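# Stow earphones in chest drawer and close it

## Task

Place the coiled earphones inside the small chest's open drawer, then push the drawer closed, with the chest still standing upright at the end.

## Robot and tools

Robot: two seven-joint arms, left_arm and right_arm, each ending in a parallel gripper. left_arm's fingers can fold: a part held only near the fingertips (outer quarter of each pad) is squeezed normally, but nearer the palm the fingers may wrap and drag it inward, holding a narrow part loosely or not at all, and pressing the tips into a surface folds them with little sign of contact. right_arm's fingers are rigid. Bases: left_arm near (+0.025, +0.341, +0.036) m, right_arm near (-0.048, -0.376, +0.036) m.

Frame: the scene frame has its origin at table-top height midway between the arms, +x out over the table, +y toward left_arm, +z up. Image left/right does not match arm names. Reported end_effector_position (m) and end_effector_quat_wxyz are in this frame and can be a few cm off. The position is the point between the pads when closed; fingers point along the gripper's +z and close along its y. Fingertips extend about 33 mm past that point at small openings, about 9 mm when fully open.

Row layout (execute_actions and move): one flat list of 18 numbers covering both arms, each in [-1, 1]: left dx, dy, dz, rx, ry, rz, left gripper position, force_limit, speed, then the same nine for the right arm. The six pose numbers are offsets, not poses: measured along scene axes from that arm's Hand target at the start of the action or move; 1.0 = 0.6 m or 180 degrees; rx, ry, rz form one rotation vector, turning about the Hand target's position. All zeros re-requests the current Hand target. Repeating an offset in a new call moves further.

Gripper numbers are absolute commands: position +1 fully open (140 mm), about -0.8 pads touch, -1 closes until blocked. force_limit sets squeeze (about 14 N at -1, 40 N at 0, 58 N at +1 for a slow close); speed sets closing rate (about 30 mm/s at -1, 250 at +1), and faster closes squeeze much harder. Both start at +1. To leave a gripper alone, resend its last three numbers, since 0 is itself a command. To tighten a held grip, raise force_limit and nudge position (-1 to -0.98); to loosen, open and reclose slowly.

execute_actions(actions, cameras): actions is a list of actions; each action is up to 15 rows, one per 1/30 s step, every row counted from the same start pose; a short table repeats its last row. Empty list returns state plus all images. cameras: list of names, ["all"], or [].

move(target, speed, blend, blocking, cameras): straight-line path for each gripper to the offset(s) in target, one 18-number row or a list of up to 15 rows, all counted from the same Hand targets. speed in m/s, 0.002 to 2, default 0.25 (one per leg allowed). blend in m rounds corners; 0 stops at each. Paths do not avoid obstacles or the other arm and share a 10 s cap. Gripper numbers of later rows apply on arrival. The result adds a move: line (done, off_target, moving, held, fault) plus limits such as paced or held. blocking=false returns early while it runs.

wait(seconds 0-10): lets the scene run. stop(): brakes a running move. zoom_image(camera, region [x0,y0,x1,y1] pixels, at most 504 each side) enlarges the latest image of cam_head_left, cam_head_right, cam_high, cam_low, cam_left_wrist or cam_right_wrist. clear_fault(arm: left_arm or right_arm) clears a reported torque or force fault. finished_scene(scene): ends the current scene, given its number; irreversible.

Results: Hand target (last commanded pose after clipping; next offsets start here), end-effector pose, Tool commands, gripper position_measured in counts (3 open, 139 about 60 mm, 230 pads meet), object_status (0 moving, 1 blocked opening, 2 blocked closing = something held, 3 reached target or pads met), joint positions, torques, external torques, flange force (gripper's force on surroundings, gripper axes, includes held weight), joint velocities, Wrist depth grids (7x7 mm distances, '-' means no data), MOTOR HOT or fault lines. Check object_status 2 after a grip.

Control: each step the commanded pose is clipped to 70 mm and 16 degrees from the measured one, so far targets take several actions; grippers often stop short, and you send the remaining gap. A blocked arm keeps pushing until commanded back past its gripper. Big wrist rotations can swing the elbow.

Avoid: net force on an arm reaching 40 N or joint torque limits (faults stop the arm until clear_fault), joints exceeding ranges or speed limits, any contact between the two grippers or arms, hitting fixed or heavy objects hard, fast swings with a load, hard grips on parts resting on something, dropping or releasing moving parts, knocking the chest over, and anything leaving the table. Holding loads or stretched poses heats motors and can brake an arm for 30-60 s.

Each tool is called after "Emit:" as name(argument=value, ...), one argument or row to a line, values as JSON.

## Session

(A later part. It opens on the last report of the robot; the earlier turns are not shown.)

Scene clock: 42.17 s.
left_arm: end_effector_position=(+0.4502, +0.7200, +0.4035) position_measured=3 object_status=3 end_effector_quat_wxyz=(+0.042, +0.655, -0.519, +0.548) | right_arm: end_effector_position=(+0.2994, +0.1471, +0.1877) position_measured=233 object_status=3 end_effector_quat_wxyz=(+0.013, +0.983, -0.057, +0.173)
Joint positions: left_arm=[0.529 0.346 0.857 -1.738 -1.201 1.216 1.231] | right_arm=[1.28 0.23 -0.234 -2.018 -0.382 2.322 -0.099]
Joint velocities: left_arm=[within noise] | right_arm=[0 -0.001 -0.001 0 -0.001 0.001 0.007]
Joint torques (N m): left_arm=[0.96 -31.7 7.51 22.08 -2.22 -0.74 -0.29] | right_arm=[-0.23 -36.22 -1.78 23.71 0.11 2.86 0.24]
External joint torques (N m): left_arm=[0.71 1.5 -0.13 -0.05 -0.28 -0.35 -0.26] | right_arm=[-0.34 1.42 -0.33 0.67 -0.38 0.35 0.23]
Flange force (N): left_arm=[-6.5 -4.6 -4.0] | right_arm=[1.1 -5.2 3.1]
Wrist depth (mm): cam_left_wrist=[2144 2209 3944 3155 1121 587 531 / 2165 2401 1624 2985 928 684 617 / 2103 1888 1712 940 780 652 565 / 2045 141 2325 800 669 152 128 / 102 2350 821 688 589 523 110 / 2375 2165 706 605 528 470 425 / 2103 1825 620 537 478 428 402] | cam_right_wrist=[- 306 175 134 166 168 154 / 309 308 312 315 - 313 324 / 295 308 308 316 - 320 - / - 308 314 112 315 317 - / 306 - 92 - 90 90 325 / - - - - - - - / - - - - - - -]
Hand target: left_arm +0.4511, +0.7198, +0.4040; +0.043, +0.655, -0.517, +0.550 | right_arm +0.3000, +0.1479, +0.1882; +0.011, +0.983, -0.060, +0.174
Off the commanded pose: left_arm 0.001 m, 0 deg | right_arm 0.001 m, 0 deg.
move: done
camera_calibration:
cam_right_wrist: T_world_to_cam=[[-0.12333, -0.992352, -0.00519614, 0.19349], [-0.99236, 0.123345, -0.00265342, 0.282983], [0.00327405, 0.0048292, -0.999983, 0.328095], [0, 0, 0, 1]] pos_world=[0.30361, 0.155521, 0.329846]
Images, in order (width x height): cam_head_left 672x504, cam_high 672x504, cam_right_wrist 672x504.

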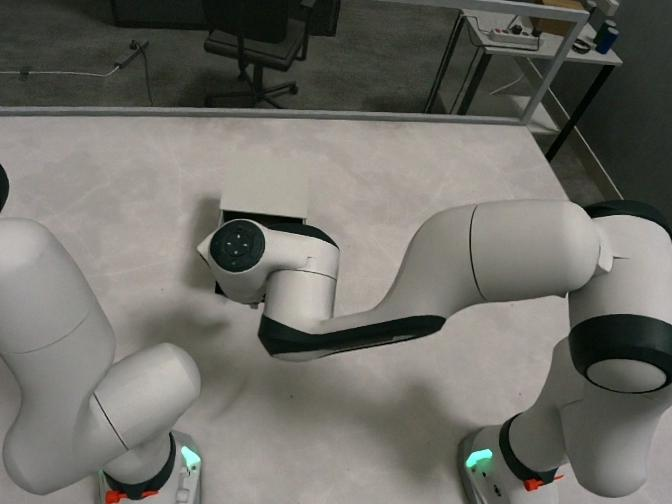

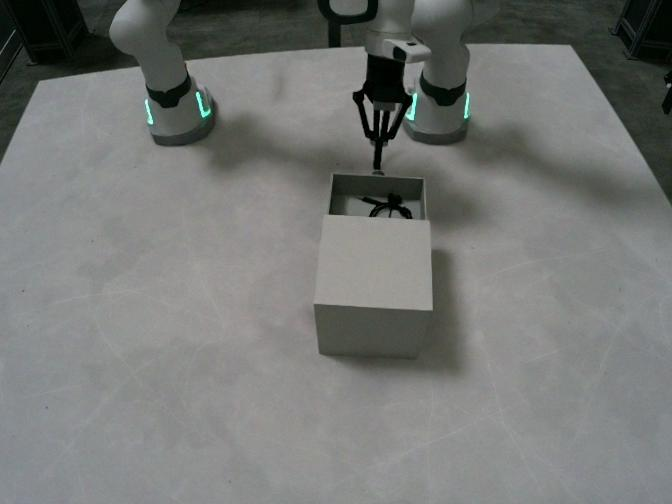

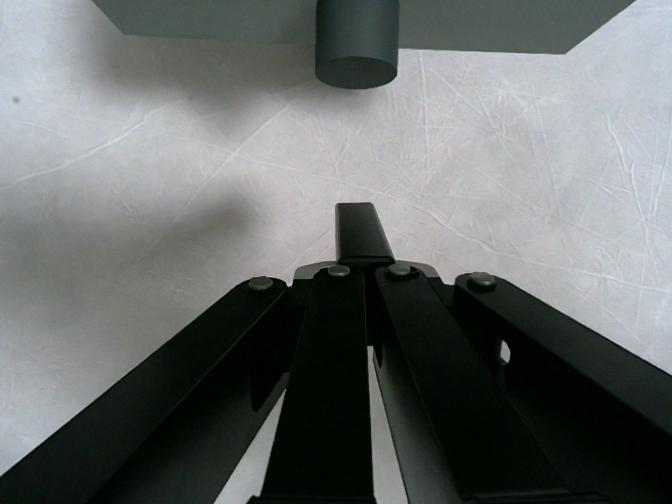

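Emit:
move(
  target=[
    [0,0,0,0,0,0,1,1,1,0.055,-0.008,-0.013,0,0,0,-1,-0.9,0],
    [0,0,0,0,0,0,1,1,1,0.267,-0.04,-0.013,0,0,0,-1,-0.9,0],
  ],
  speed=[0.08,0.05],
  blend=[0.01,0],
  cameras=["cam_right_wrist","cam_head_left","cam_high"],
)

Emit:
zoom_image(
  camera="cam_high",
  region=[270, 120, 470, 320],
)

Scene clock: 47.43 s.
left_arm: end_effector_position=(+0.4502, +0.7200, +0.4035) position_measured=3 object_status=3 end_effector_quat_wxyz=(+0.042, +0.655, -0.519, +0.548) | right_arm: end_effector_position=(+0.4605, +0.1240, +0.1810) position_measured=233 object_status=3 end_effector_quat_wxyz=(+0.010, +0.982, -0.063, +0.175)
Joint positions: left_arm=[0.529 0.346 0.857 -1.738 -1.201 1.216 1.231] | right_arm=[1.012 0.428 -0.214 -1.771 -0.296 2.363 -0.374]
Joint velocities: left_arm=[within noise] | right_arm=[-0.001 -0.001 0 0 -0.001 0 -0.006]
Joint torques (N m): left_arm=[0.95 -31.68 7.5 22.13 -2.23 -0.74 -0.31] | right_arm=[-1.12 -42.16 -1.93 24.86 0.64 2.56 -0.23]
External joint torques (N m): left_arm=[0.94 1.24 0.11 0.13 -0.3 -0.32 -0.28] | right_arm=[-1.16 2.24 0.63 1.27 0.04 -0.21 -0.24]
Flange force (N): left_arm=[-6.2 -4.8 -4.6] | right_arm=[7.5 -10.8 4.3]
Wrist depth (mm): cam_left_wrist=[2084 2254 - 3398 1127 571 574 / 2045 2301 1636 3026 913 690 619 / 2124 1955 1699 952 833 652 565 / 2084 141 2209 803 671 152 128 / 102 2301 821 690 589 518 110 / 2375 2084 706 605 522 468 426 / 2165 1841 640 540 478 428 401] | cam_right_wrist=[- - 97 - - - - / - 128 126 112 111 136 122 / 308 293 198 121 236 - 305 / 300 298 - 112 - - 319 / 295 - 92 - 90 90 - / - - - - - - - / - - - - - - -]
Hand target: left_arm +0.4511, +0.7198, +0.4040; +0.043, +0.655, -0.517, +0.550 | right_arm +0.4602, +0.1239, +0.1804; +0.011, +0.983, -0.060, +0.174
Off the commanded pose: left_arm 0.001 m, 0 deg | right_arm 0.001 m, 0 deg.
move: done
camera_calibration:
cam_right_wrist: T_world_to_cam=[[-0.134768, -0.990785, -0.0134868, 0.197014], [-0.990836, 0.134874, -0.00729349, 0.444406], [0.0090453, 0.0123803, -0.999882, 0.317382], [0, 0, 0, 1]] pos_world=[0.464013, 0.131331, 0.323243]
Images, in order (width x height): cam_head_left 672x504, cam_high 672x504, cam_right_wrist 672x504.

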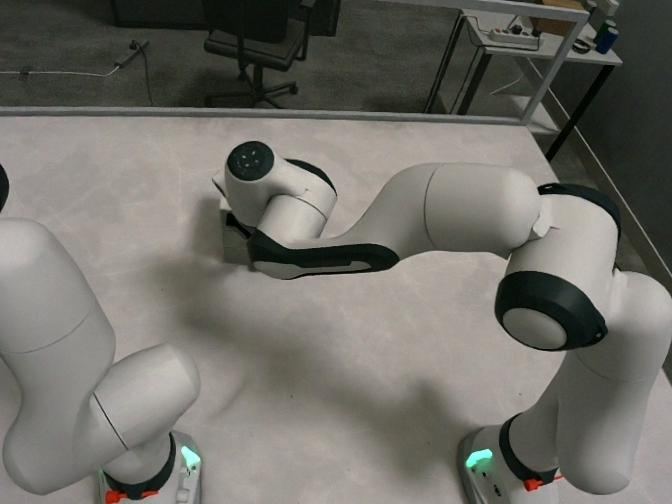

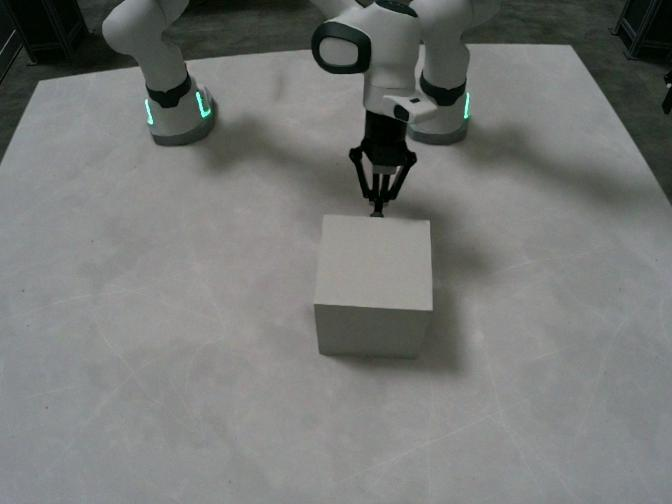

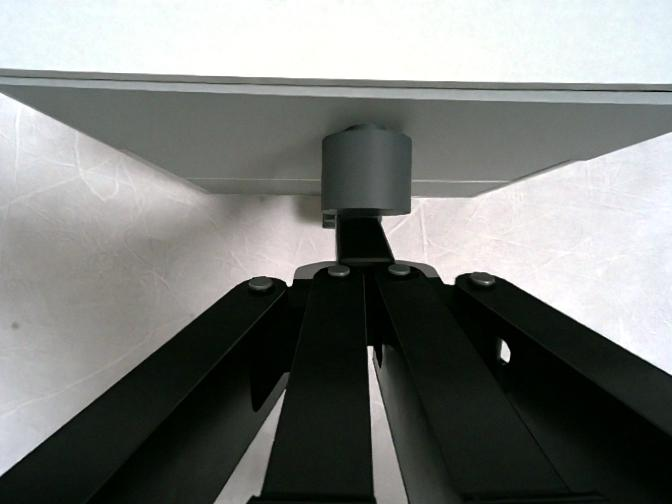

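Scaled by 2.520 from the camera's 672x504 image, which has a finer 960x720 frame.

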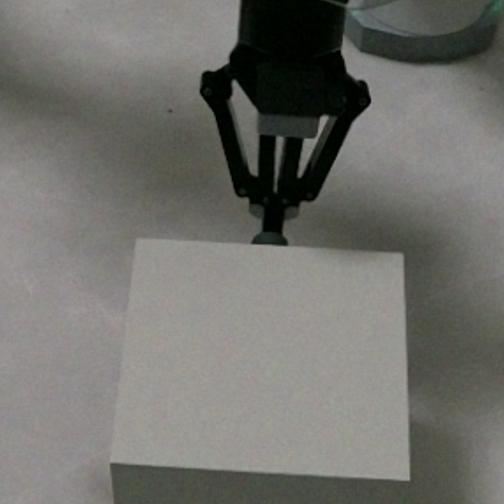

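Emit:
move(
  target=[0,0,0,0,0,0,1,1,1,0.022,-0.003,0,0,0,0,-1,-0.9,0],
  speed=0.03,
  cameras=["cam_right_wrist","cam_high"],
)

Emit:
zoom_image(
  camera="cam_high",
  region=[270, 120, 470, 320],
)

Scene clock: 49.47 s.
left_arm: end_effector_position=(+0.4502, +0.7200, +0.4035) position_measured=3 object_status=3 end_effector_quat_wxyz=(+0.042, +0.655, -0.519, +0.548) | right_arm: end_effector_position=(+0.4709, +0.1245, +0.1810) position_measured=233 object_status=3 end_effector_quat_wxyz=(+0.010, +0.983, -0.061, +0.174)
Joint positions: left_arm=[0.529 0.346 0.857 -1.738 -1.201 1.216 1.231] | right_arm=[0.99 0.447 -0.206 -1.74 -0.287 2.358 -0.397]
Joint velocities: left_arm=[within noise] | right_arm=[0 0.001 0.001 -0.001 -0.001 0 -0.005]
Joint torques (N m): left_arm=[0.98 -31.7 7.5 22.09 -2.24 -0.74 -0.31] | right_arm=[-2.58 -42.39 -3.36 25.18 0.48 2.77 -0.34]
External joint torques (N m): left_arm=[1.04 1.34 0.14 -0.02 -0.29 -0.32 -0.28] | right_arm=[-2.55 2.85 -0.73 1.41 -0.11 -0.03 -0.35]
Flange force (N): left_arm=[-6.4 -4.5 -4.6] | right_arm=[10.5 -11.4 6.4]
Wrist depth (mm): cam_left_wrist=[2064 2165 3201 3808 1115 592 591 / 2045 2301 1636 3026 928 680 619 / 2124 1955 1699 952 772 652 563 / 2045 141 2401 803 667 152 127 / 103 2325 818 690 591 522 110 / 2254 2064 706 603 528 468 424 / 2103 1810 620 535 478 429 402] | cam_right_wrist=[- - 97 - - 100 - / - 128 127 - 121 119 - / 295 299 225 121 177 255 316 / - 301 294 118 312 312 - / 304 - 92 - 90 90 316 / - - - - - - - / - - - - - - -]
Hand target: left_arm +0.4511, +0.7198, +0.4040; +0.043, +0.655, -0.517, +0.550 | right_arm +0.4734, +0.1221, +0.1804; +0.011, +0.983, -0.060, +0.174
Off the commanded pose: left_arm 0.001 m, 0 deg | right_arm 0.003 m, 0 deg.
move: done
camera_calibration:
cam_right_wrist: T_world_to_cam=[[-0.130882, -0.991306, -0.0135286, 0.19709], [-0.991372, 0.130965, -0.0054629, 0.45513], [0.00718718, 0.0126968, -0.999894, 0.318125], [0, 0, 0, 1]] pos_world=[0.474712, 0.131731, 0.323243]
Images, in order (width x height): cam_high 672x504, cam_right_wrist 672x504.

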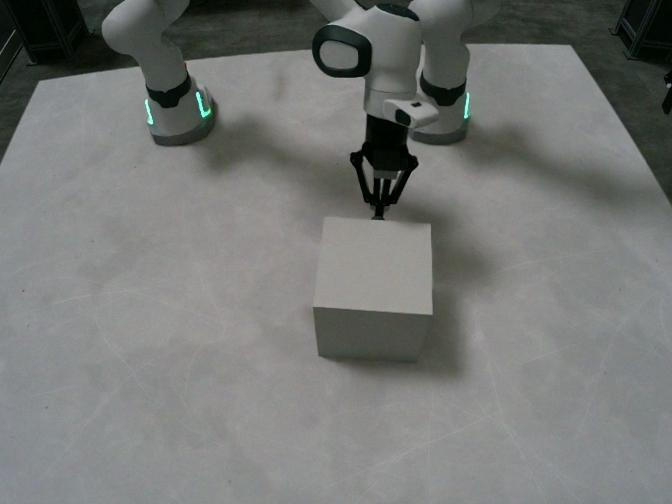

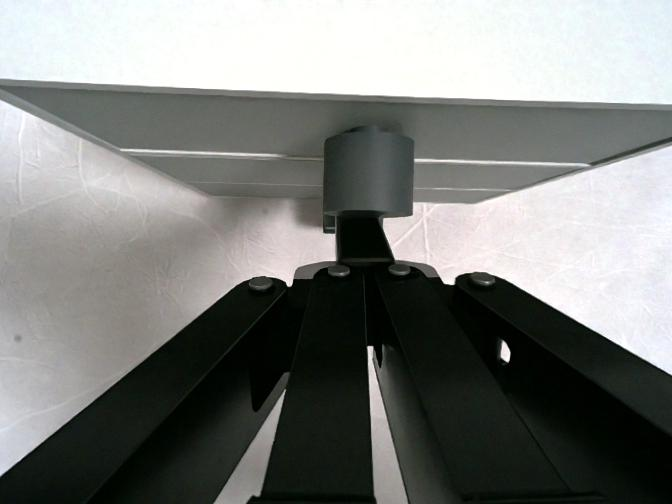

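Scaled by 2.520 from the camera's 672x504 image, which has a finer 960x720 frame.

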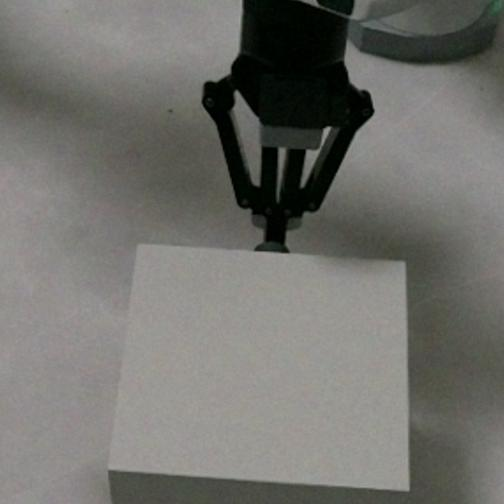

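Chest slid slightly: the drawer is shut. Back off.

Emit:
move(
  target=[0,0,0,0,0,0,1,1,1,-0.15,0.02,0,0,0,0,-1,-0.9,0],
  speed=0.15,
  cameras=["cam_right_wrist","cam_head_right","cam_high"],
)

Scene clock: 51.77 s.
left_arm: end_effector_position=(+0.4502, +0.7200, +0.4035) position_measured=3 object_status=3 end_effector_quat_wxyz=(+0.042, +0.655, -0.519, +0.548) | right_arm: end_effector_position=(+0.3829, +0.1335, +0.1789) position_measured=233 object_status=3 end_effector_quat_wxyz=(+0.013, +0.983, -0.057, +0.173)
Joint positions: left_arm=[0.529 0.346 0.857 -1.738 -1.201 1.216 1.231] | right_arm=[1.134 0.324 -0.224 -1.919 -0.345 2.364 -0.248]
Joint velocities: left_arm=[within noise] | right_arm=[0 0.001 -0.001 0 0 -0.001 0.006]
Joint torques (N m): left_arm=[0.97 -31.7 7.52 22.12 -2.23 -0.75 -0.32] | right_arm=[-0.18 -40 -2.34 23.52 0.33 2.94 0.18]
External joint torques (N m): left_arm=[0.97 1.29 0.12 0.07 -0.29 -0.34 -0.3] | right_arm=[-0.28 0.7 -0.34 0.47 -0.23 0.32 0.17]
Flange force (N): left_arm=[-6.3 -4.7 -4.6] | right_arm=[1.1 -2.6 2.0]
Wrist depth (mm): cam_left_wrist=[2124 2254 3681 3743 1144 591 602 / 2045 2350 1624 2945 920 673 622 / 2165 1872 1699 932 775 655 594 / 2045 141 2301 806 667 152 127 / 102 2350 824 686 587 523 110 / 2375 2045 699 607 527 468 428 / 2103 1825 619 536 477 426 400] | cam_right_wrist=[- - 247 214 257 259 313 / 302 - - 293 307 - 310 / 298 296 - 306 308 - 320 / 295 299 - 112 307 309 320 / - - 92 - 90 90 312 / - - - - - - - / - - - - - - -]
Hand target: left_arm +0.4511, +0.7198, +0.4040; +0.043, +0.655, -0.517, +0.550 | right_arm +0.3834, +0.1341, +0.1804; +0.011, +0.983, -0.060, +0.174
Off the commanded pose: left_arm 0.001 m, 0 deg | right_arm 0.002 m, 0 deg.
move: done
camera_calibration:
cam_right_wrist: T_world_to_cam=[[-0.122631, -0.992443, -0.00426485, 0.1898], [-0.992448, 0.122643, -0.00245902, 0.367658], [0.00296349, 0.00393109, -0.999988, 0.319437], [0, 0, 0, 1]] pos_world=[0.38721, 0.14202, 0.321146]
Images, in order (width x height): cam_head_right 672x504, cam_high 672x504, cam_right_wrist 672x504.

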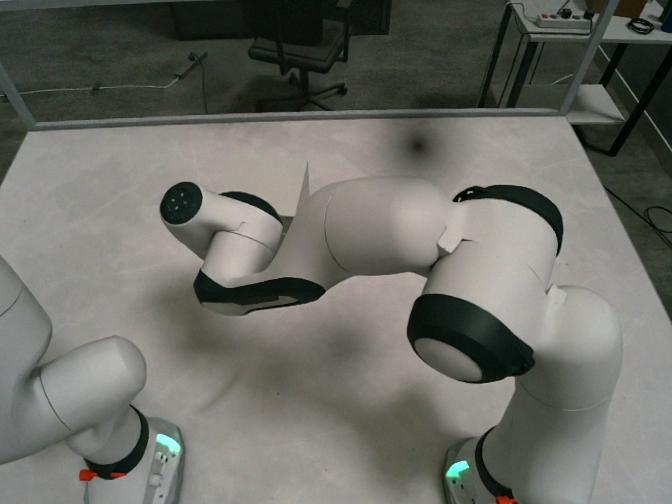

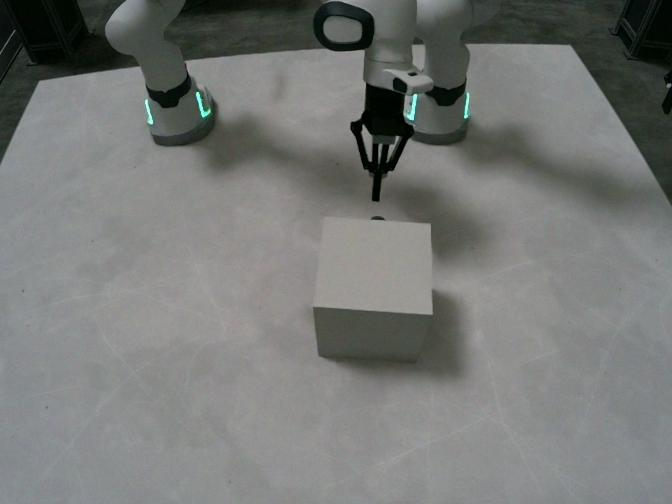

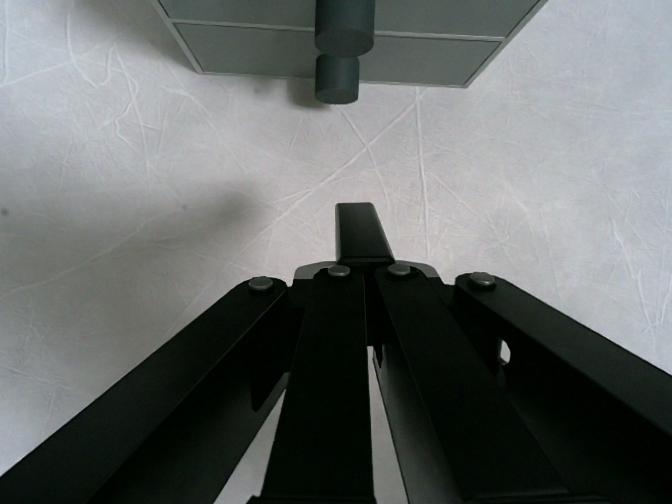

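Emit:
finished_scene(
  scene=2,
)

The scene is finished: the task was done.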